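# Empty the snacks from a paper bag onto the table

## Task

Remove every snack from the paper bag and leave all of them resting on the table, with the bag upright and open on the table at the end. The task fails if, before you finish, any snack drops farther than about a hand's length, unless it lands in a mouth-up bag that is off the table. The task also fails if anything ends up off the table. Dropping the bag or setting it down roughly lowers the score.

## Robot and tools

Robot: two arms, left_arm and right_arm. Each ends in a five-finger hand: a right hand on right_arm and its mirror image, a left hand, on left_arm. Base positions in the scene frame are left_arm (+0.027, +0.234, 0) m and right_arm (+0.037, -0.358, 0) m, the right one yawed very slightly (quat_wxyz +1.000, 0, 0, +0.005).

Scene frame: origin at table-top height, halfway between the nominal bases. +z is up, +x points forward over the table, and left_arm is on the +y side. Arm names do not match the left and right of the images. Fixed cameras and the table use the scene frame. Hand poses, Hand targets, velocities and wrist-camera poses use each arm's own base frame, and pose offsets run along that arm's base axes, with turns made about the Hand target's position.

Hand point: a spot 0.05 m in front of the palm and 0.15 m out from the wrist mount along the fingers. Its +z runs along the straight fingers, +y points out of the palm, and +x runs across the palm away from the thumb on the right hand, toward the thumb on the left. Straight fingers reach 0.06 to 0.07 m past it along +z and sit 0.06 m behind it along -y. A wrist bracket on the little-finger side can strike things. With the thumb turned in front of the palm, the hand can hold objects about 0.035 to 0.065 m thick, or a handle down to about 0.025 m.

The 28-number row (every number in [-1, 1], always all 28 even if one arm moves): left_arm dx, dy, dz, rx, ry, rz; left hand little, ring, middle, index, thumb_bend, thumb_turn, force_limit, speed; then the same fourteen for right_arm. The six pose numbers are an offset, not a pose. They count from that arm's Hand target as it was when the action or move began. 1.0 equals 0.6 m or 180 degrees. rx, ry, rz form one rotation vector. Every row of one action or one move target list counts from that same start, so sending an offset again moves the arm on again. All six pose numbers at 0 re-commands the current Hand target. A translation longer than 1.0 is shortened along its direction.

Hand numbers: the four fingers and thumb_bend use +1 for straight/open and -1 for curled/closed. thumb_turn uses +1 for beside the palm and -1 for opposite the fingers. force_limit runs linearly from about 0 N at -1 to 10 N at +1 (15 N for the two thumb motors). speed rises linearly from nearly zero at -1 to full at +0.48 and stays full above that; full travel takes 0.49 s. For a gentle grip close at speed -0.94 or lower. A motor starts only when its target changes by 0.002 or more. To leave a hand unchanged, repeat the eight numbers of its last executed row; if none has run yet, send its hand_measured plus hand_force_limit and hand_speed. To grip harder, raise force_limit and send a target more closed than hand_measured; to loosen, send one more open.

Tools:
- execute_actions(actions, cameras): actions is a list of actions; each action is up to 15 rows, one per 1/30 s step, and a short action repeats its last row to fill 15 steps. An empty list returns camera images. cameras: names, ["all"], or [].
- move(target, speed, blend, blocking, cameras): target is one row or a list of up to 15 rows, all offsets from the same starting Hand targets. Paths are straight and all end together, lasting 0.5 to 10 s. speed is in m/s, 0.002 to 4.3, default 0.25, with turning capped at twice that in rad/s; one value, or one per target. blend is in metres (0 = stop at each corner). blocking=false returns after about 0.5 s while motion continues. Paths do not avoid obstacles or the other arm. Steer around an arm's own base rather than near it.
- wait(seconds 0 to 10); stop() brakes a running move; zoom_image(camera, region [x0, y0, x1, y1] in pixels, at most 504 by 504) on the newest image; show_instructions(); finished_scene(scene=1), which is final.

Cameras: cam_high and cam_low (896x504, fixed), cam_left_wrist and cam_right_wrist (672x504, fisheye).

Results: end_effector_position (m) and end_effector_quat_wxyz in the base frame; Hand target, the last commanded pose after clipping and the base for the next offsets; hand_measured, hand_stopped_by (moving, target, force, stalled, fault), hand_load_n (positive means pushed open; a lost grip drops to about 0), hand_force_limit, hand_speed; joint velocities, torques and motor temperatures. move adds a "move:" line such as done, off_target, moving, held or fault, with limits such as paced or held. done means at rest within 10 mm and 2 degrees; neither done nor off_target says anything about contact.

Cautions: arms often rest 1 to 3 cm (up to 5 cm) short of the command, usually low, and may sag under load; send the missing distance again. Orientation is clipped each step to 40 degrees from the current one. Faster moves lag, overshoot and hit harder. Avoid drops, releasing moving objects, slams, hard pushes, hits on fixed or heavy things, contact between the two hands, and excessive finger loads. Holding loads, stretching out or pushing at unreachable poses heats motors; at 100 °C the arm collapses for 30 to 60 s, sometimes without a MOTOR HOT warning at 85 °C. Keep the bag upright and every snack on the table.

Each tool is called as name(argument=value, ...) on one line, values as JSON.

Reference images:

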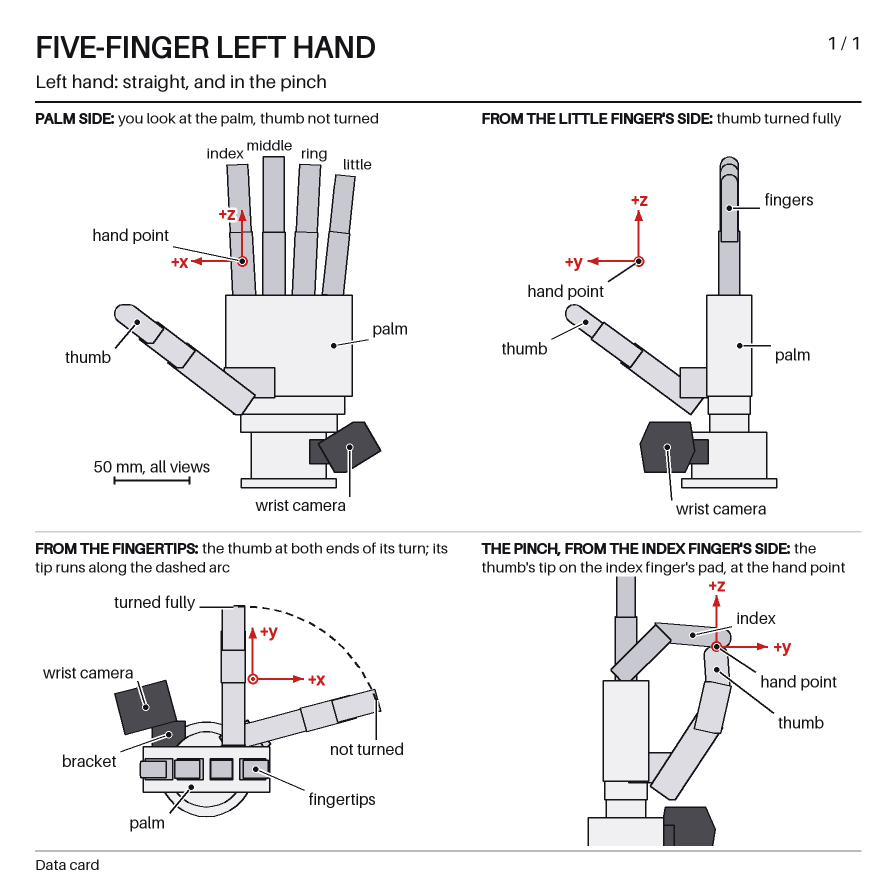

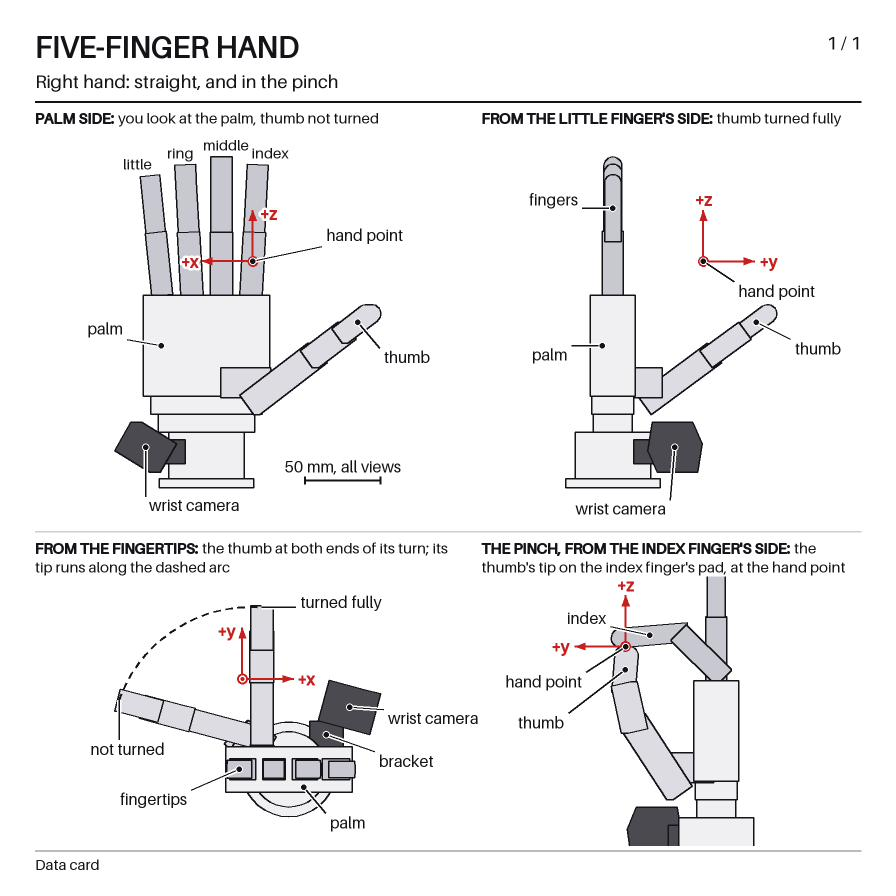

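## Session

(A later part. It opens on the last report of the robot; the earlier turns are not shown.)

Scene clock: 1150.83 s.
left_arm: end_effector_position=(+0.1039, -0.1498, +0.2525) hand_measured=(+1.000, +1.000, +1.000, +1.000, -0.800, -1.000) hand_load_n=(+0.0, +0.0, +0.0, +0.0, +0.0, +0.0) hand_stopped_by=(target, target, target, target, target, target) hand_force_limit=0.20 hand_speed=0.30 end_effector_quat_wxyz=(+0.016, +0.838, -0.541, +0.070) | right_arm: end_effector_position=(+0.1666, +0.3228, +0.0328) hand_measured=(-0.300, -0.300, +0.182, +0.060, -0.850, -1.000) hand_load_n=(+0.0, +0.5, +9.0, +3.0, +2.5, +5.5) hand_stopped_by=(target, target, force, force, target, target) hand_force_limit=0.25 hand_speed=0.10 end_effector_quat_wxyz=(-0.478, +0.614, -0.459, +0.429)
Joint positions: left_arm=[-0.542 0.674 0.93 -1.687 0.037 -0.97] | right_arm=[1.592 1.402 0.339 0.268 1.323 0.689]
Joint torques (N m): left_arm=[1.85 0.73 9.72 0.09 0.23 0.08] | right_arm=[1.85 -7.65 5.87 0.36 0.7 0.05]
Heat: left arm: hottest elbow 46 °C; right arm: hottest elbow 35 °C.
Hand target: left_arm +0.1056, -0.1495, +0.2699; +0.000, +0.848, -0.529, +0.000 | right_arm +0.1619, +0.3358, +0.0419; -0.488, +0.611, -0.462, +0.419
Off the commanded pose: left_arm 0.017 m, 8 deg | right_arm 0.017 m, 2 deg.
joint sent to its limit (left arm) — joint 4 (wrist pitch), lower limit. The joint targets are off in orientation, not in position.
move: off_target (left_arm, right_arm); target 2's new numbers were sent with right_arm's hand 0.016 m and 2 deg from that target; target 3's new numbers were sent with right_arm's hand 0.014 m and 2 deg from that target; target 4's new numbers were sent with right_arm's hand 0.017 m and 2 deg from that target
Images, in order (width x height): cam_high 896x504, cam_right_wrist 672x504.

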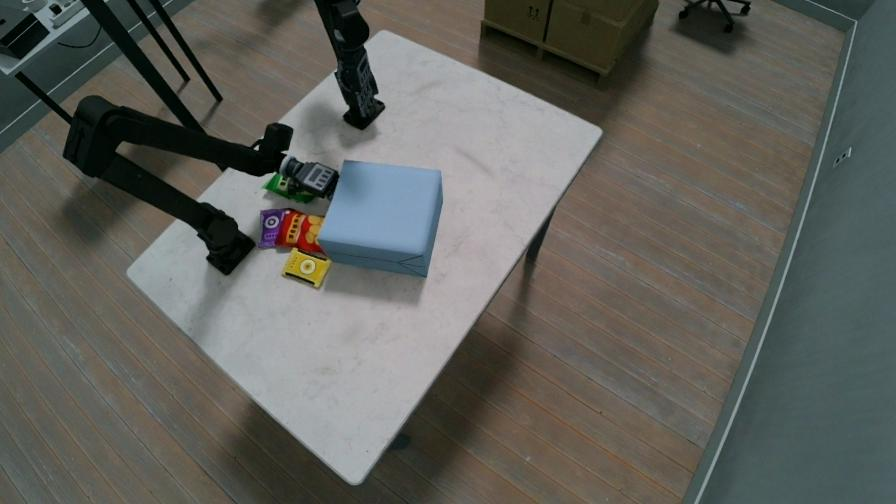

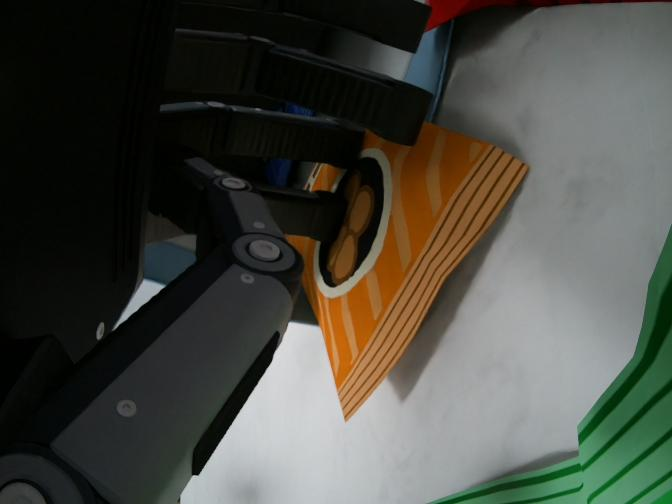

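move(target=[[0,0,0,0,0,0,1,1,1,1,-0.8,-1,0.2,0.3,0,0,0.015,0,0,0,1,1,1,1,-0.85,-1,0.25,0.3],[0,0,0,0,0,0,1,1,1,1,-0.8,-1,0.2,0.3,0.14,0.03,0.015,0,0,0,1,1,1,1,-0.85,-1,0.25,0.1]], speed=[0.06,0.1], cameras=["cam_right_wrist","cam_high"])

Scene clock: 1156.97 s.
left_arm: end_effector_position=(+0.1039, -0.1498, +0.2525) hand_measured=(+1.000, +1.000, +1.000, +1.000, -0.800, -1.000) hand_load_n=(-0.5, +0.0, +0.0, +0.0, +0.0, +0.0) hand_stopped_by=(target, target, target, target, target, target) hand_force_limit=0.20 hand_speed=0.30 end_effector_quat_wxyz=(+0.016, +0.838, -0.541, +0.070) | right_arm: end_effector_position=(+0.2378, +0.3437, +0.0436) hand_measured=(+1.000, +1.000, +1.000, +1.000, -0.850, -1.000) hand_load_n=(+0.0, -0.5, +0.0, +0.0, +0.5, +0.0) hand_stopped_by=(target, target, target, target, target, target) hand_force_limit=0.25 hand_speed=0.10 end_effector_quat_wxyz=(-0.480, +0.621, -0.456, +0.420)
Joint positions: left_arm=[-0.542 0.674 0.93 -1.687 0.037 -0.97] | right_arm=[1.332 1.472 0.357 0.707 1.078 0.279]
Joint torques (N m): left_arm=[1.96 -0.15 9.63 0.01 0.27 0.11] | right_arm=[-0.09 -6.59 5.97 2.13 0.32 -0.1]
Heat: left arm: hottest elbow 46 °C; right arm: hottest elbow 35 °C.
Hand target: left_arm +0.1056, -0.1495, +0.2699; +0.000, +0.848, -0.529, +0.000 | right_arm +0.2458, +0.3538, +0.0508; -0.488, +0.611, -0.462, +0.419
Off the commanded pose: left_arm 0.017 m, 8 deg | right_arm 0.015 m, 2 deg.
joint sent to its limit (left arm) — joint 4 (wrist pitch), lower limit. The joint targets are off in orientation, not in position.
move: off_target (left_arm, right_arm); target 2's new numbers were sent with right_arm's hand 0.015 m and 2 deg from that target
Images, in order (width x height): cam_high 896x504, cam_right_wrist 672x504.

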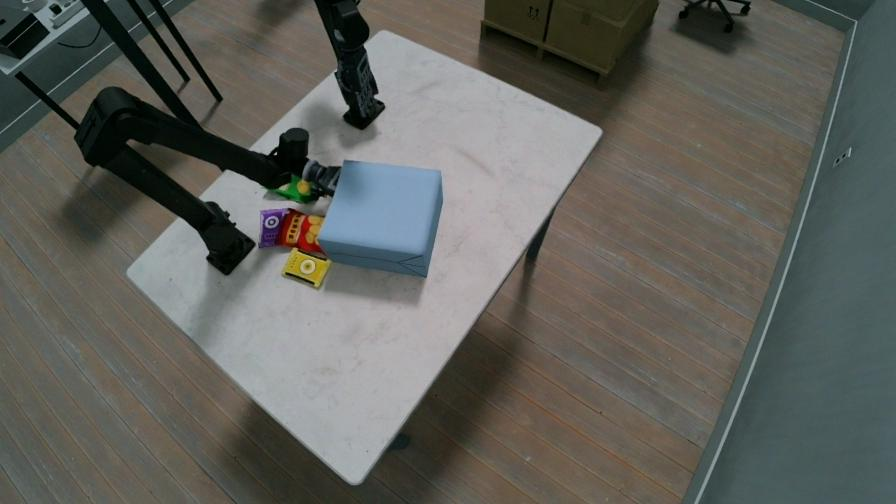

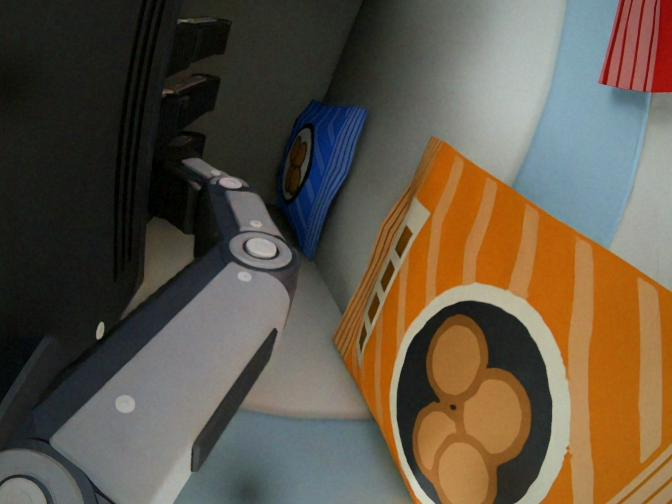

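move(target=[[0,0,0,0,0,0,1,1,1,1,-0.8,-1,0.2,0.3,0.0,0.0,-0.01,0,0,0,-0.3,-0.3,0.0,0.0,-0.85,-1,0.25,0.1],[0,0,0,0,0,0,1,1,1,1,-0.8,-1,0.2,0.3,-0.14,-0.03,-0.015,0,0,0,-0.3,-0.3,0.0,0.0,-0.85,-1,0.25,0.1]], speed=[0.06,0.1], cameras=["cam_right_wrist","cam_high"])

Scene clock: 1162.23 s.
left_arm: end_effector_position=(+0.1039, -0.1498, +0.2525) hand_measured=(+1.000, +1.000, +1.000, +1.000, -0.800, -1.000) hand_load_n=(+0.0, +0.0, +0.0, +0.0, +0.0, +0.0) hand_stopped_by=(target, target, target, target, target, target) hand_force_limit=0.20 hand_speed=0.30 end_effector_quat_wxyz=(+0.016, +0.838, -0.541, +0.070) | right_arm: end_effector_position=(+0.1667, +0.3220, +0.0320) hand_measured=(-0.300, -0.300, +0.204, +0.002, -0.850, -1.000) hand_load_n=(+0.0, +0.0, +7.0, +6.0, +3.0, +4.5) hand_stopped_by=(target, target, force, target, target, target) hand_force_limit=0.25 hand_speed=0.10 end_effector_quat_wxyz=(-0.477, +0.615, -0.458, +0.429)
Joint positions: left_arm=[-0.542 0.674 0.93 -1.687 0.037 -0.97] | right_arm=[1.592 1.403 0.336 0.275 1.321 0.683]
Joint torques (N m): left_arm=[1.2 0.44 9.61 0.02 0.24 0.07] | right_arm=[1.96 -7.65 5.9 0.44 0.73 0.08]
Heat: left arm: hottest elbow 46 °C; right arm: hottest elbow 35 °C.
Hand target: left_arm +0.1056, -0.1495, +0.2699; +0.000, +0.848, -0.529, +0.000 | right_arm +0.1619, +0.3358, +0.0419; -0.488, +0.611, -0.462, +0.419
Off the commanded pose: left_arm 0.017 m, 8 deg | right_arm 0.018 m, 2 deg.
joint sent to its limit (left arm) — joint 4 (wrist pitch), lower limit. The joint targets are off in orientation, not in position.
move: off_target (left_arm, right_arm)
Images, in order (width x height): cam_high 896x504, cam_right_wrist 672x504.

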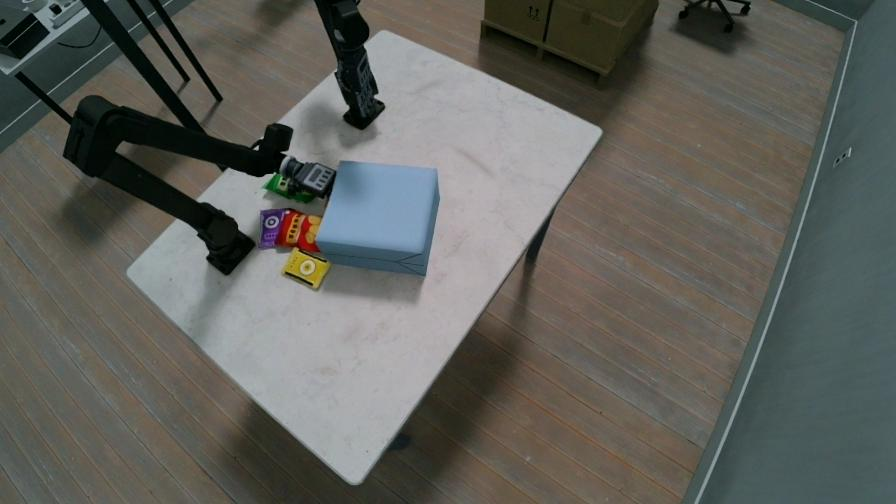

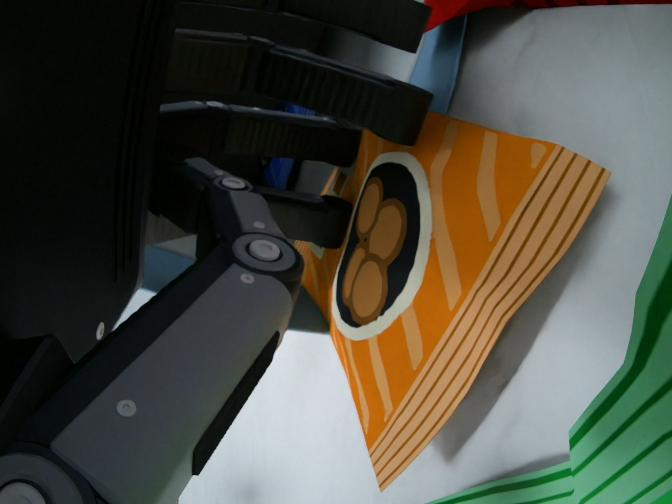

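move(target=[[0,0,0,0,0,0,1,1,1,1,-0.8,-1,0.2,0.3,0,-0.01,0.02,0,0,0.02,1,1,1,1,-0.85,-1,0.25,0.3],[0,0,0,0,0,0,1,1,1,1,-0.8,-1,0.2,0.3,0.22,0.045,0.02,0,0,0.06,1,1,1,1,-0.85,-1,0.25,0.1]], speed=[0.06,0.1], cameras=["cam_right_wrist","cam_high"])

Scene clock: 1179.73 s.
left_arm: end_effector_position=(+0.1039, -0.1498, +0.2525) hand_measured=(+1.000, +1.000, +1.000, +1.000, -0.800, -1.000) hand_load_n=(+0.0, +0.0, +0.0, +0.0, +0.0, +0.0) hand_stopped_by=(target, target, target, target, target, target) hand_force_limit=0.20 hand_speed=0.30 end_effector_quat_wxyz=(+0.016, +0.838, -0.541, +0.070) | right_arm: end_effector_position=(+0.2817, +0.3516, +0.0425) hand_measured=(+1.000, +1.000, +1.000, +1.000, -0.850, -1.000) hand_load_n=(+0.0, +0.0, +0.0, +0.0, +0.0, +0.0) hand_stopped_by=(target, target, target, target, target, target) hand_force_limit=0.25 hand_speed=0.10 end_effector_quat_wxyz=(-0.512, +0.665, -0.400, +0.368)
Joint positions: left_arm=[-0.542 0.674 0.93 -1.687 0.037 -0.97] | right_arm=[1.108 1.502 0.344 0.891 0.684 0.09]
Joint torques (N m): left_arm=[2.49 0.38 9.68 0.17 0.24 0.09] | right_arm=[-0.03 -7 6.35 2.44 0.14 -0.11]
Heat: left arm: hottest elbow 46 °C; right arm: hottest elbow 35 °C.
Hand target: left_arm +0.1056, -0.1495, +0.2699; +0.000, +0.848, -0.529, +0.000 | right_arm +0.2939, +0.3627, +0.0538; -0.525, +0.652, -0.402, +0.372
Off the commanded pose: left_arm 0.017 m, 8 deg | right_arm 0.020 m, 2 deg.
joint sent to its limit (left arm) — joint 4 (wrist pitch), lower limit. The joint targets are off in orientation, not in position.
move: off_target (left_arm, right_arm); target 2's new numbers were sent with right_arm's hand 0.020 m and 2 deg from that target
Images, in order (width x height): cam_high 896x504, cam_right_wrist 672x504.

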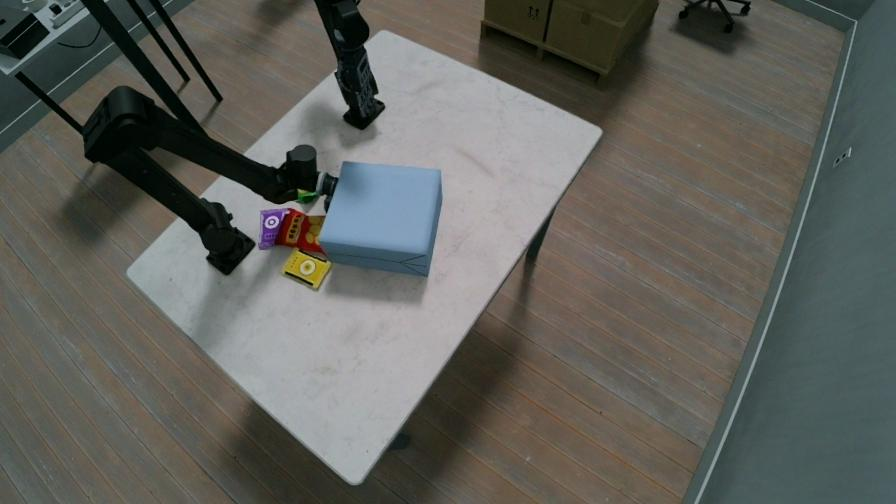

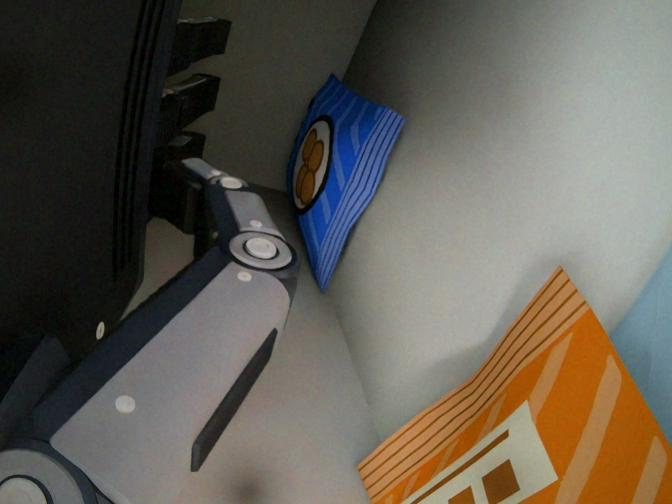

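move(target=[[0,0,0,0,0,0,1,1,1,1,-0.8,-1,0.2,0.3,0.15,0.075,0.0,0,0,0.0,1,1,1,1,-0.85,-1,0.25,0.1]], speed=[0.08], cameras=["cam_right_wrist","cam_high"])

Scene clock: 1184.03 s.
left_arm: end_effector_position=(+0.1039, -0.1498, +0.2525) hand_measured=(+1.000, +1.000, +1.000, +1.000, -0.800, -1.000) hand_load_n=(+0.0, +0.0, +0.0, +0.0, -0.5, +0.0) hand_stopped_by=(target, target, target, target, target, target) hand_force_limit=0.20 hand_speed=0.30 end_effector_quat_wxyz=(+0.016, +0.838, -0.541, +0.070) | right_arm: end_effector_position=(+0.3705, +0.4018, +0.0492) hand_measured=(+1.000, +1.000, +1.000, +1.000, -0.850, -1.000) hand_load_n=(+0.0, -0.5, -0.5, +0.0, +0.0, +0.0) hand_stopped_by=(target, target, target, target, target, target) hand_force_limit=0.25 hand_speed=0.10 end_effector_quat_wxyz=(-0.525, +0.655, -0.402, +0.366)
Joint positions: left_arm=[-0.542 0.674 0.93 -1.687 0.037 -0.97] | right_arm=[0.954 1.669 0.574 0.882 0.533 0.05]
Joint torques (N m): left_arm=[1.38 0.73 9.57 0.01 0.27 0.1] | right_arm=[-0.09 -10.58 7.09 1.2 0.07 -0.12]
Heat: left arm: hottest elbow 46 °C; right arm: hottest elbow 35 °C.
Hand target: left_arm +0.1056, -0.1495, +0.2699; +0.000, +0.848, -0.529, +0.000 | right_arm +0.3838, +0.4080, +0.0540; -0.525, +0.652, -0.402, +0.371
Off the commanded pose: left_arm 0.017 m, 8 deg | right_arm 0.015 m, 1 deg.
joint sent to its limit (left arm) — joint 4 (wrist pitch), lower limit. The joint targets are off in orientation, not in position.
move: off_target (left_arm, right_arm)
Images, in order (width x height): cam_high 896x504, cam_right_wrist 672x504.

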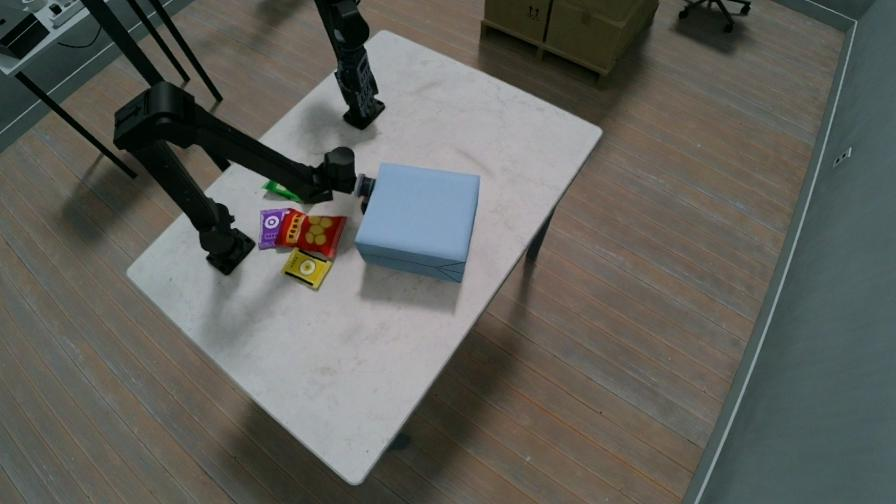

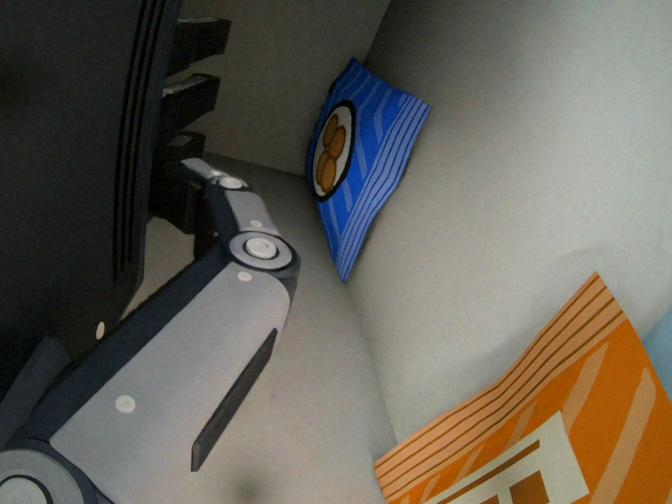

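move(target=[[0,0,0,0,0,0,1,1,1,1,-0.8,-1,0.2,0.3,0.01,-0.055,-0.01,0,0,0.0,1,1,1,1,-0.85,-1,0.25,0.1],[0,0,0,0,0,0,1,1,1,1,-0.8,-1,0.2,0.3,0.12,-0.015,-0.01,0,0,0.0,1,1,1,1,-0.85,-1,0.25,0.1]], speed=[0.08,0.08], cameras=["cam_right_wrist","cam_high"])

Scene clock: 1189.40 s.
left_arm: end_effector_position=(+0.1039, -0.1498, +0.2525) hand_measured=(+1.000, +1.000, +1.000, +1.000, -0.800, -1.000) hand_load_n=(+0.0, +0.0, +0.0, +0.0, +0.0, +0.0) hand_stopped_by=(target, target, target, target, target, target) hand_force_limit=0.20 hand_speed=0.30 end_effector_quat_wxyz=(+0.016, +0.838, -0.541, +0.070) | right_arm: end_effector_position=(+0.4408, +0.3946, +0.0431) hand_measured=(+1.000, +1.000, +1.000, +1.000, -0.850, -1.000) hand_load_n=(+0.0, +0.0, +0.0, +0.0, +0.0, +0.0) hand_stopped_by=(target, target, target, target, target, target) hand_force_limit=0.25 hand_speed=0.10 end_effector_quat_wxyz=(-0.524, +0.656, -0.402, +0.365)
Joint positions: left_arm=[-0.542 0.674 0.93 -1.687 0.037 -0.97] | right_arm=[0.805 1.757 0.684 0.874 0.386 0.018]
Joint torques (N m): left_arm=[1.85 0.79 9.66 0.2 0.24 0.13] | right_arm=[-0.09 -12.16 7.28 1.28 0.06 -0.1]
Heat: left arm: hottest elbow 46 °C; right arm: hottest elbow 35 °C.
Hand target: left_arm +0.1056, -0.1495, +0.2699; +0.000, +0.848, -0.529, +0.000 | right_arm +0.4558, +0.3988, +0.0479; -0.525, +0.652, -0.402, +0.371
Off the commanded pose: left_arm 0.017 m, 8 deg | right_arm 0.016 m, 1 deg.
joint sent to its limit (left arm) — joint 4 (wrist pitch), lower limit. The joint targets are off in orientation, not in position.
move: off_target (left_arm, right_arm)
Images, in order (width x height): cam_high 896x504, cam_right_wrist 672x504.

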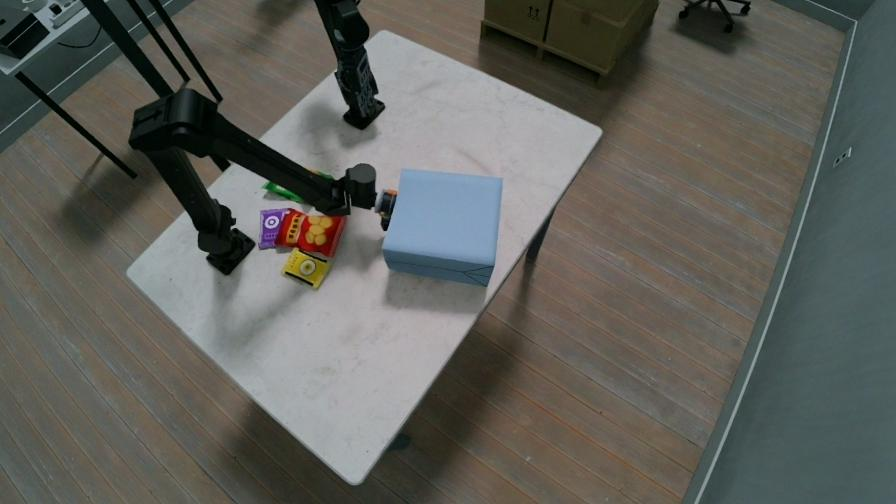

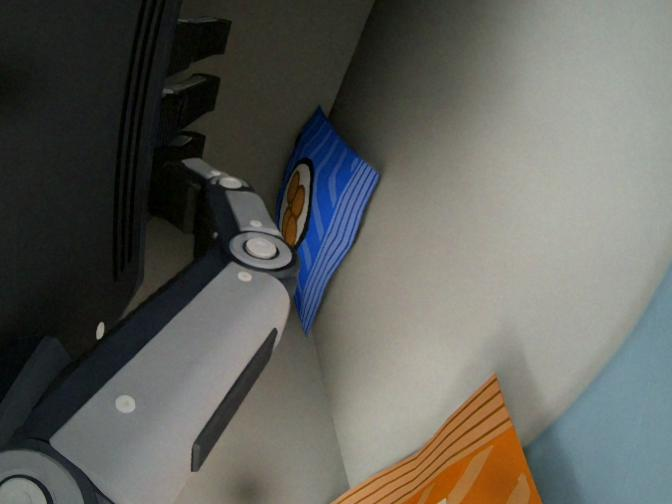

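move(target=[[0,0,0,0,0,0,1,1,1,1,-0.8,-1,0.2,0.3,-0.3,-0.12,0.0,0,0,0.0,1,1,1,1,-0.85,-1,0.25,0.1],[0,0,0,0,0,0,1,1,1,1,-0.8,-1,0.2,0.3,-0.34,-0.12,0.12,0,0,0.0,1,1,1,1,-0.85,-1,0.25,0.1]], speed=[0.15,0.1], cameras=["cam_right_wrist","cam_high"])

Scene clock: 1198.37 s.
left_arm: end_effector_position=(+0.1039, -0.1498, +0.2525) hand_measured=(+1.000, +1.000, +1.000, +1.000, -0.800, -1.000) hand_load_n=(+0.0, +0.0, +0.0, +0.0, +0.0, +0.0) hand_stopped_by=(target, target, target, target, target, target) hand_force_limit=0.20 hand_speed=0.30 end_effector_quat_wxyz=(+0.016, +0.838, -0.541, +0.070) | right_arm: end_effector_position=(+0.2491, +0.3076, +0.0953) hand_measured=(+1.000, +1.000, +1.000, +1.000, -0.850, -1.000) hand_load_n=(+0.0, -0.5, +0.0, +0.0, +0.0, +0.0) hand_stopped_by=(target, target, target, target, target, target) hand_force_limit=0.25 hand_speed=0.10 end_effector_quat_wxyz=(-0.503, +0.667, -0.399, +0.379)
Joint positions: left_arm=[-0.542 0.674 0.93 -1.687 0.037 -0.97] | right_arm=[1.166 1.088 0.269 0.529 0.758 0.095]
Joint torques (N m): left_arm=[1.85 0.62 9.59 0.06 0.24 0.06] | right_arm=[1.96 -5.54 9.35 1.22 0.41 0.1]
Heat: left arm: hottest elbow 46 °C; right arm: hottest elbow 35 °C.
Hand target: left_arm +0.1056, -0.1495, +0.2699; +0.000, +0.848, -0.529, +0.000 | right_arm +0.2518, +0.3268, +0.1199; -0.525, +0.652, -0.402, +0.372
Off the commanded pose: left_arm 0.017 m, 8 deg | right_arm 0.031 m, 3 deg.
joint sent to its limit (left arm) — joint 4 (wrist pitch), lower limit. The joint targets are off in orientation, not in position.
move: off_target (left_arm, right_arm)
Images, in order (width x height): cam_high 896x504, cam_right_wrist 672x504.

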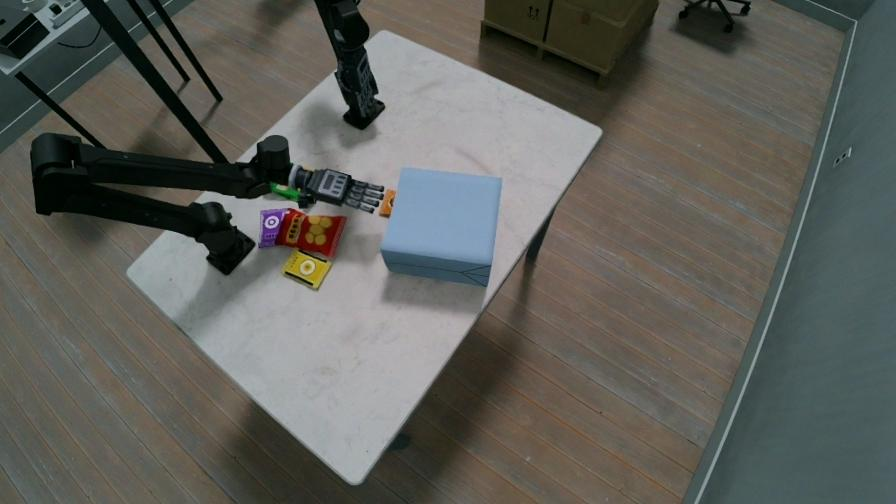

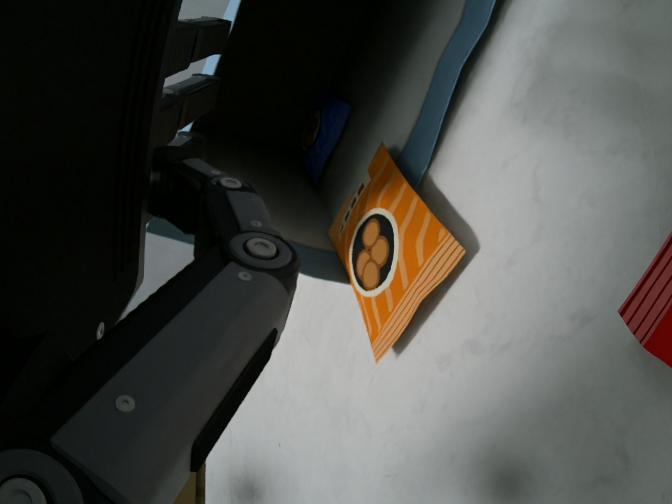

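move(target=[[0,0,0,0,0,0,1,1,1,1,-0.8,-1,0.2,0.3,0.02,0.05,0.0,0,0,0.0,-0.3,-0.3,0.0,0.0,-0.85,-1,0.25,0.3],[0,0,0,0,0,0,1,1,1,1,-0.8,-1,0.2,0.3,0.04,0.06,-0.13,0,0,0.0,-0.3,-0.3,0.0,0.0,-0.85,-1,0.25,0.1]], speed=[0.1,0.08], cameras=["cam_right_wrist","cam_high"])

Scene clock: 1213.43 s.
left_arm: end_effector_position=(+0.1039, -0.1498, +0.2525) hand_measured=(+1.000, +1.000, +1.000, +1.000, -0.800, -1.000) hand_load_n=(-0.5, +0.0, +0.0, +0.0, +0.0, +0.0) hand_stopped_by=(target, target, target, target, target, target) hand_force_limit=0.20 hand_speed=0.30 end_effector_quat_wxyz=(+0.016, +0.838, -0.541, +0.070) | right_arm: end_effector_position=(+0.2691, +0.3614, +0.0393) hand_measured=(-0.300, -0.300, +0.186, +0.068, -0.850, -1.000) hand_load_n=(+0.0, +0.0, +6.5, +8.0, +2.0, +5.0) hand_stopped_by=(target, target, force, force, target, target) hand_force_limit=0.25 hand_speed=0.10 end_effector_quat_wxyz=(-0.520, +0.659, -0.398, +0.369)
Joint positions: left_arm=[-0.542 0.674 0.93 -1.687 0.037 -0.97] | right_arm=[1.163 1.542 0.344 0.943 0.737 0.098]
Joint torques (N m): left_arm=[1.67 0.44 9.51 0.02 0.28 0.11] | right_arm=[-0.09 -7.18 4.23 2.43 0.13 -0.02]
Heat: left arm: hottest elbow 46 °C; right arm: hottest elbow 36 °C.
Hand target: left_arm +0.1056, -0.1495, +0.2699; +0.000, +0.848, -0.529, +0.000 | right_arm +0.2758, +0.3629, +0.0418; -0.525, +0.652, -0.402, +0.371
Off the commanded pose: left_arm 0.017 m, 8 deg | right_arm 0.007 m, 1 deg.
joint sent to its limit (left arm) — joint 4 (wrist pitch), lower limit. The joint targets are off in orientation, not in position.
move: off_target (left_arm)
Images, in order (width x height): cam_high 896x504, cam_right_wrist 672x504.

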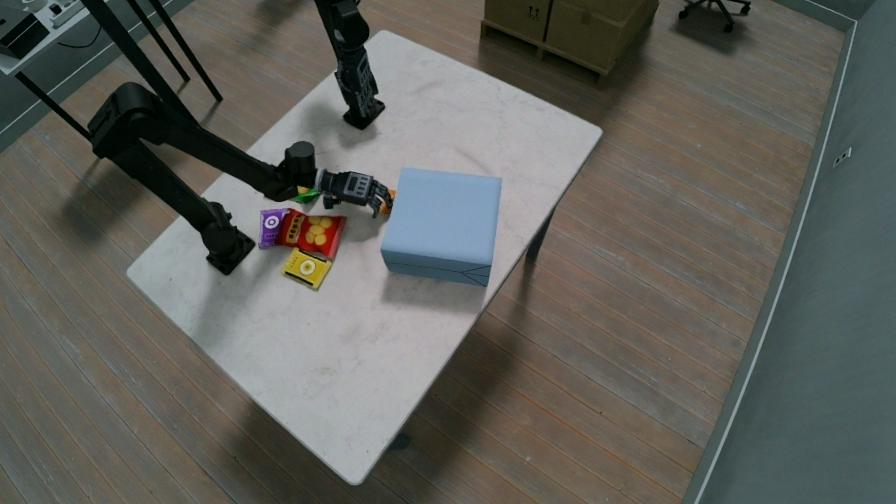

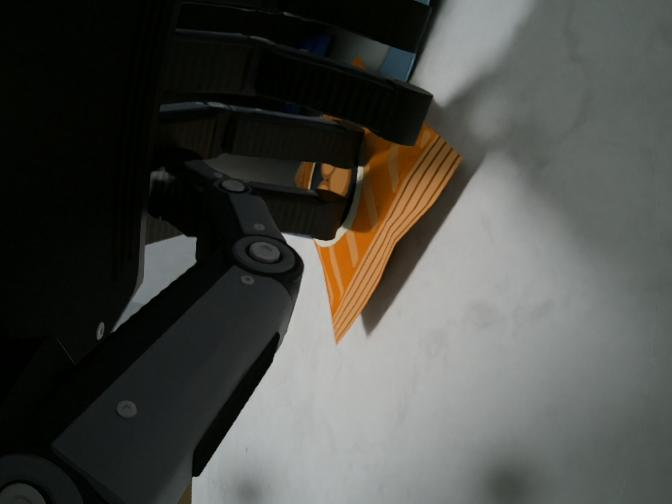

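move(target=[[0,0,0,0,0,0,1,1,1,1,-0.8,-1,0.2,0.3,0.01,0.0,-0.025,0,0,0.0,-0.3,-0.3,0.0,0.0,-0.85,-1,0.25,0.3],[0,0,0,0,0,0,1,1,1,1,-0.8,-1,0.2,0.3,-0.16,-0.02,-0.025,0,0,0.0,-0.3,-0.3,0.0,0.0,-0.85,-1,0.25,0.1]], speed=[0.06,0.08], cameras=["cam_right_wrist","cam_high"])

Scene clock: 1219.13 s.
left_arm: end_effector_position=(+0.1039, -0.1498, +0.2525) hand_measured=(+1.000, +1.000, +1.000, +1.000, -0.800, -1.000) hand_load_n=(+0.0, +0.0, +0.5, +0.0, +0.0, +0.0) hand_stopped_by=(target, target, target, target, target, target) hand_force_limit=0.20 hand_speed=0.30 end_effector_quat_wxyz=(+0.016, +0.838, -0.541, +0.070) | right_arm: end_effector_position=(+0.1852, +0.3500, +0.0260) hand_measured=(-0.300, -0.300, +0.186, +0.068, -0.850, -1.000) hand_load_n=(+0.0, +0.0, +7.5, +8.0, +2.0, +5.0) hand_stopped_by=(target, target, force, force, target, target) hand_force_limit=0.25 hand_speed=0.10 end_effector_quat_wxyz=(-0.523, +0.649, -0.405, +0.376)
Joint positions: left_arm=[-0.542 0.674 0.93 -1.687 0.037 -0.97] | right_arm=[1.464 1.54 0.262 0.932 1.048 0.238]
Joint torques (N m): left_arm=[1.85 0.56 9.57 0.03 0.26 0.08] | right_arm=[2.08 -8.29 2.67 0.73 0.4 0.08]
Heat: left arm: hottest elbow 46 °C; right arm: hottest elbow 36 °C.
Hand target: left_arm +0.1056, -0.1495, +0.2699; +0.000, +0.848, -0.529, +0.000 | right_arm +0.1798, +0.3508, +0.0269; -0.525, +0.652, -0.402, +0.371
Off the commanded pose: left_arm 0.017 m, 8 deg | right_arm 0.005 m, 1 deg.
joint sent to its limit (left arm) — joint 4 (wrist pitch), lower limit. The joint targets are off in orientation, not in position.
move: off_target (left_arm)
Images, in order (width x height): cam_high 896x504, cam_right_wrist 672x504.

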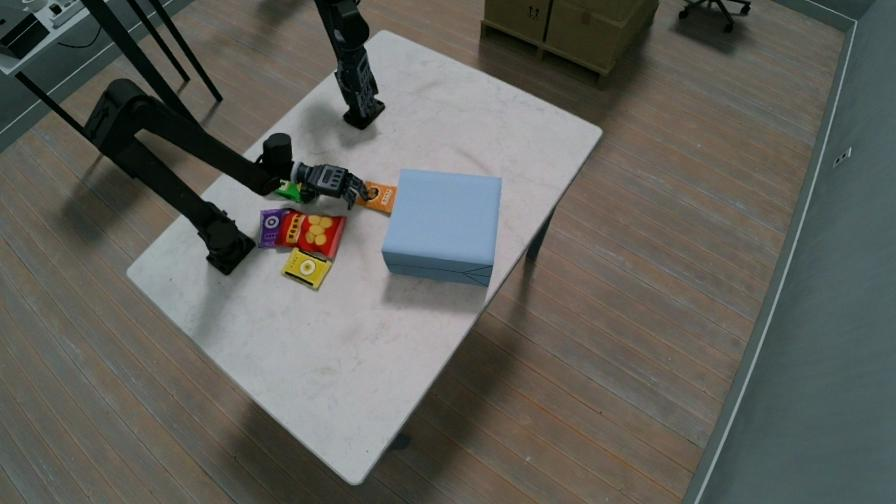

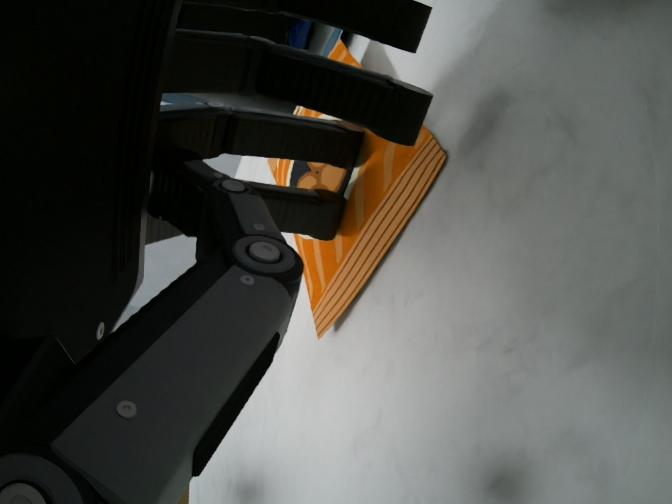

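move(target=[[0,0,0,0,0,0,1,1,1,1,-0.8,-1,0.2,0.3,-0.08,0.05,0.0,0,0,0.0,-0.3,-0.3,0.0,0.0,-0.85,-1,0.25,0.1],[0,0,0,0,0,0,1,1,1,1,-0.8,-1,0.2,0.3,-0.08,0.05,0.08,0,0,0.0,-0.3,-0.3,0.0,0.0,-0.85,-1,0.25,0.1]], speed=[0.08,0.08], cameras=["cam_right_wrist","cam_high"])

zoom_image(camera="cam_high", region=[250, 120, 520, 310])

Scene clock: 1225.23 s.
left_arm: end_effector_position=(+0.1039, -0.1498, +0.2525) hand_measured=(+1.000, +1.000, +1.000, +1.000, -0.800, -1.000) hand_load_n=(+0.0, +0.0, +0.0, +0.0, +0.0, +0.0) hand_stopped_by=(target, target, target, target, target, target) hand_force_limit=0.20 hand_speed=0.30 end_effector_quat_wxyz=(+0.016, +0.838, -0.541, +0.070) | right_arm: end_effector_position=(+0.1385, +0.3622, +0.0579) hand_measured=(-0.300, -0.300, +0.186, +0.068, -0.850, -1.000) hand_load_n=(+0.0, +0.0, +7.0, +8.0, +2.5, +5.0) hand_stopped_by=(target, target, force, force, target, target) hand_force_limit=0.25 hand_speed=0.10 end_effector_quat_wxyz=(-0.507, +0.661, -0.394, +0.388)
Joint positions: left_arm=[-0.542 0.674 0.93 -1.687 0.037 -0.97] | right_arm=[1.642 1.343 0.351 0.439 1.212 0.41]
Joint torques (N m): left_arm=[1.44 0.67 9.66 0.01 0.26 0.08] | right_arm=[1.96 -8.06 7.36 0.8 0.48 0.06]
Heat: left arm: hottest elbow 46 °C; right arm: hottest elbow 35 °C.
Hand target: left_arm +0.1056, -0.1495, +0.2699; +0.000, +0.848, -0.529, +0.000 | right_arm +0.1319, +0.3809, +0.0750; -0.525, +0.652, -0.402, +0.371
Off the commanded pose: left_arm 0.017 m, 8 deg | right_arm 0.026 m, 3 deg.
joint sent to its limit (left arm) — joint 4 (wrist pitch), lower limit. The joint targets are off in orientation, not in position.
move: off_target (left_arm, right_arm)
Images, in order (width x height): cam_high 896x504, cam_right_wrist 672x504.

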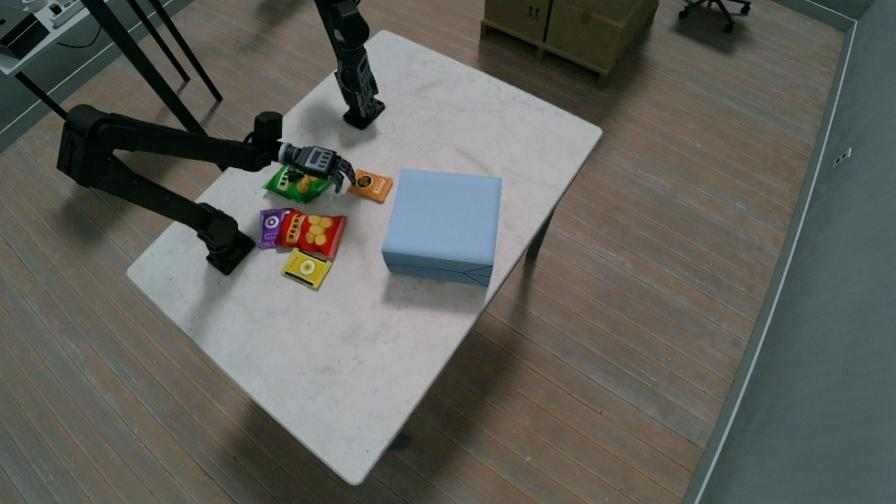

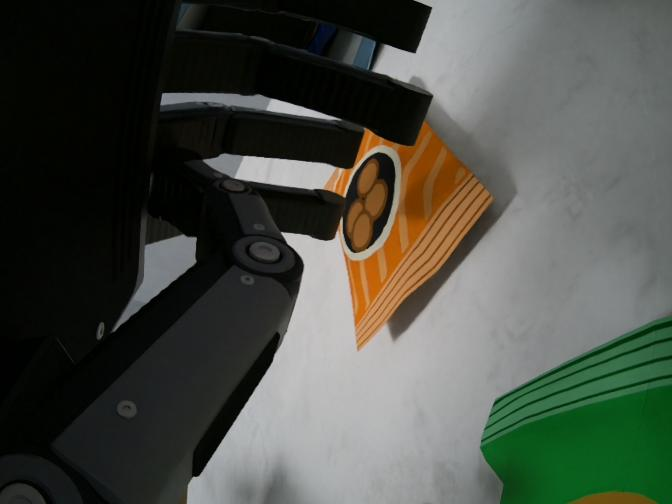

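Scaled by 1.867 from the camera's 896x504 image, which has a finer 1280x720 frame.

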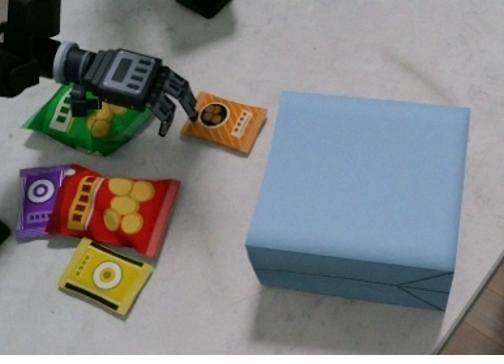

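move(target=[[0,0,0,0,0,0,1,1,1,1,-0.8,-1,0.2,0.3,0.0,-0.02,0.0,0,0,0.0,1,1,1,1,-0.85,-1,0.25,0.3],[0,0,0,0,0,0,1,1,1,1,-0.8,-1,0.2,0.3,0.213,-0.118,-0.018,0,0,0.0,1,1,1,1,-0.85,-1,0.25,0.3],[0,0,0,0,0,0,1,1,1,1,-0.8,-1,0.2,0.3,0.28,-0.098,-0.033,0,0,0.0,1,1,1,1,-0.85,-1,0.25,0.3],[0,0,0,0,0,0,1,1,1,1,-0.8,-1,0.2,0.3,0.46,-0.012,-0.033,0,0,0.0,1,1,1,1,-0.85,-1,0.25,0.3]], speed=[0.1,0.12,0.08,0.08], blend=[0.0,0.02,0.01,0], cameras=["cam_right_wrist","cam_high"])

Scene clock: 1245.53 s.
left_arm: end_effector_position=(+0.1039, -0.1498, +0.2525) hand_measured=(+1.000, +1.000, +1.000, +1.000, -0.800, -1.000) hand_load_n=(+0.0, +0.0, +0.0, +0.0, +0.5, +0.0) hand_stopped_by=(target, target, target, target, target, target) hand_force_limit=0.20 hand_speed=0.30 end_effector_quat_wxyz=(+0.016, +0.838, -0.541, +0.070) | right_arm: end_effector_position=(+0.3942, +0.3688, +0.0505) hand_measured=(+1.000, +1.000, +1.000, +1.000, -0.850, -1.000) hand_load_n=(+0.0, +0.0, +0.0, +0.0, +0.0, +0.0) hand_stopped_by=(target, target, target, target, target, target) hand_force_limit=0.25 hand_speed=0.30 end_effector_quat_wxyz=(-0.525, +0.655, -0.402, +0.366)
Joint positions: left_arm=[-0.542 0.674 0.93 -1.687 0.037 -0.97] | right_arm=[0.848 1.648 0.543 0.903 0.429 0.027]
Joint torques (N m): left_arm=[1.85 0.44 9.51 0.03 0.26 0.13] | right_arm=[-0.03 -10.17 6.98 1.25 0.04 -0.11]
Heat: left arm: hottest elbow 46 °C; right arm: hottest elbow 36 °C.
Hand target: left_arm +0.1056, -0.1495, +0.2699; +0.000, +0.848, -0.529, +0.000 | right_arm +0.4077, +0.3736, +0.0549; -0.525, +0.652, -0.402, +0.371
Off the commanded pose: left_arm 0.017 m, 8 deg | right_arm 0.015 m, 1 deg.
joint sent to its limit (left arm) — joint 4 (wrist pitch), lower limit. The joint targets are off in orientation, not in position.
move: off_target (left_arm, right_arm)
Images, in order (width x height): cam_high 896x504, cam_right_wrist 672x504.

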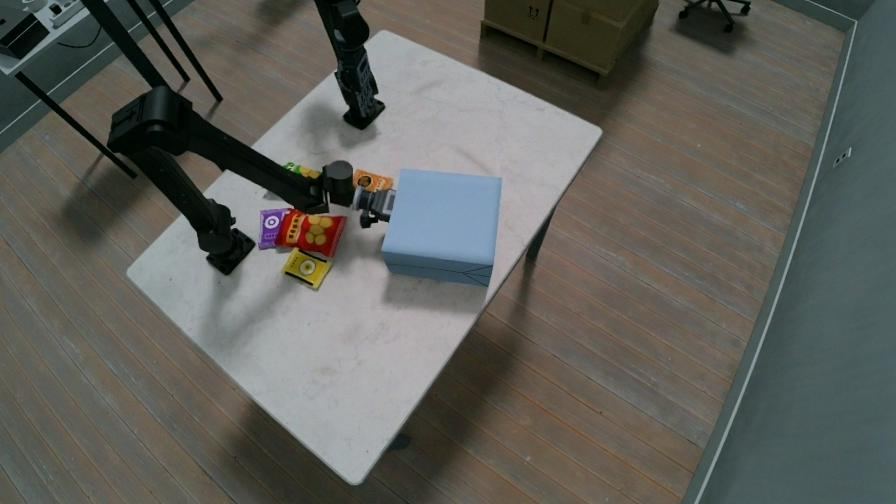

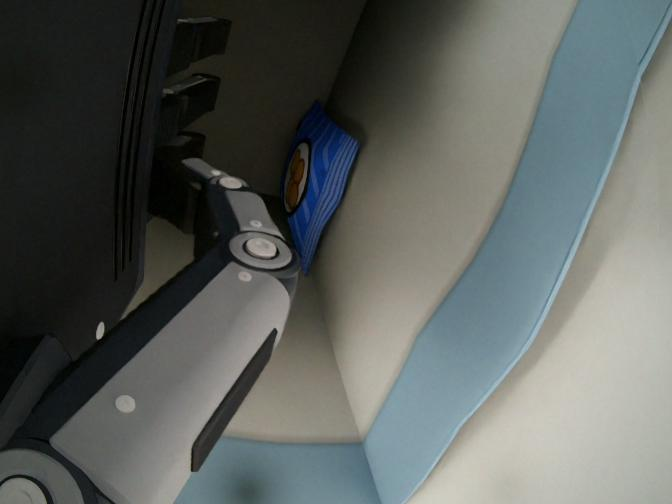

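move(target=[[0,0,0,0,0,0,1,1,1,1,-0.8,-1,0.2,0.3,0.13,0.065,0.0,0,0,0.0,1,1,1,1,-0.85,-1,0.25,0.3]], speed=[0.08], cameras=["cam_right_wrist","cam_high"])

Scene clock: 1249.67 s.
left_arm: end_effector_position=(+0.1039, -0.1498, +0.2525) hand_measured=(+1.000, +1.000, +1.000, +1.000, -0.800, -1.000) hand_load_n=(+0.0, +0.0, +0.0, +0.0, +0.0, +0.0) hand_stopped_by=(target, target, target, target, target, target) hand_force_limit=0.20 hand_speed=0.30 end_effector_quat_wxyz=(+0.016, +0.838, -0.541, +0.070) | right_arm: end_effector_position=(+0.4700, +0.4086, +0.0491) hand_measured=(+1.000, +1.000, +1.000, +1.000, -0.850, -1.000) hand_load_n=(+0.0, +0.0, +0.0, +0.0, +0.5, +0.0) hand_stopped_by=(target, target, target, target, target, target) hand_force_limit=0.25 hand_speed=0.30 end_effector_quat_wxyz=(-0.523, +0.656, -0.403, +0.365)
Joint positions: left_arm=[-0.542 0.674 0.93 -1.687 0.037 -0.97] | right_arm=[0.779 1.79 0.774 0.816 0.361 0.013]
Joint torques (N m): left_arm=[1.14 1.14 9.62 -0.1 0.2 0.11] | right_arm=[-0.21 -13.39 7.87 1.31 0.03 -0.09]
Heat: left arm: hottest elbow 46 °C; right arm: hottest elbow 36 °C.
Hand target: left_arm +0.1056, -0.1495, +0.2699; +0.000, +0.848, -0.529, +0.000 | right_arm +0.4859, +0.4126, +0.0551; -0.525, +0.652, -0.402, +0.372
Off the commanded pose: left_arm 0.017 m, 8 deg | right_arm 0.017 m, 1 deg.
joint sent to its limit (left arm) — joint 4 (wrist pitch), lower limit. The joint targets are off in orientation, not in position.
move: off_target (left_arm, right_arm)
Images, in order (width x height): cam_high 896x504, cam_right_wrist 672x504.

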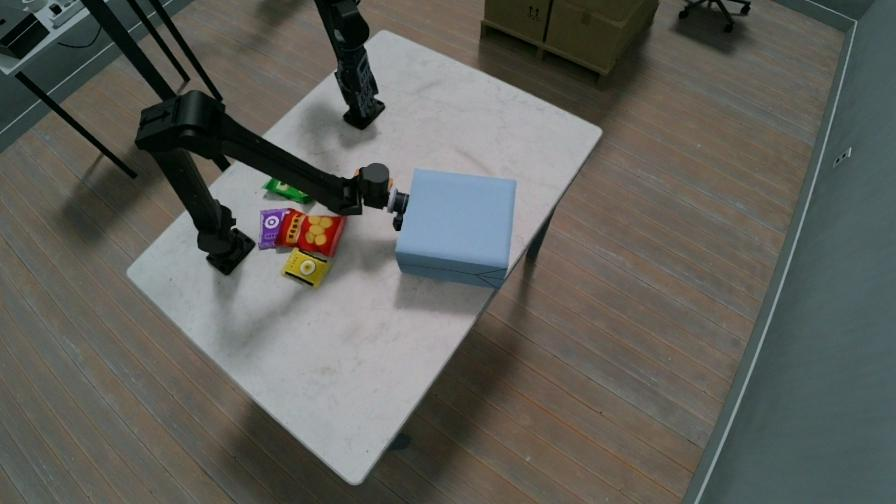

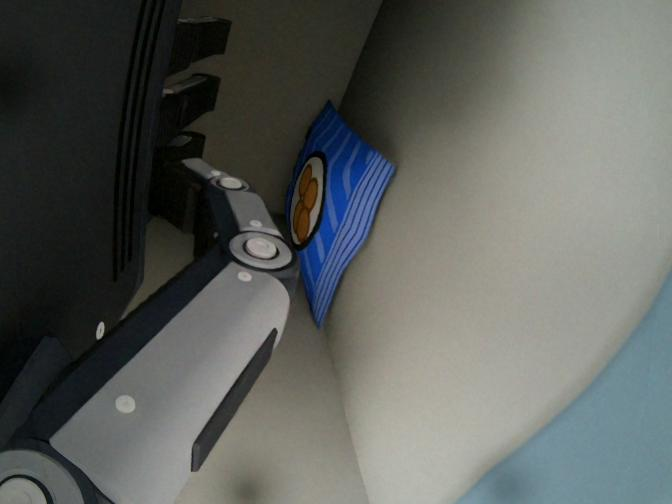

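zoom_image(camera="cam_high", region=[360, 140, 560, 320])

Scaled by 2.520 from the camera's 896x504 image, which has a finer 1280x720 frame.

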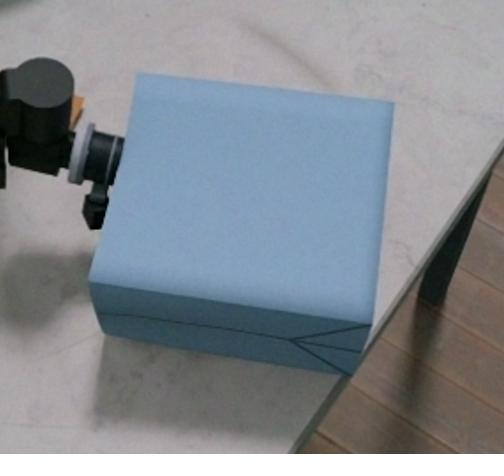

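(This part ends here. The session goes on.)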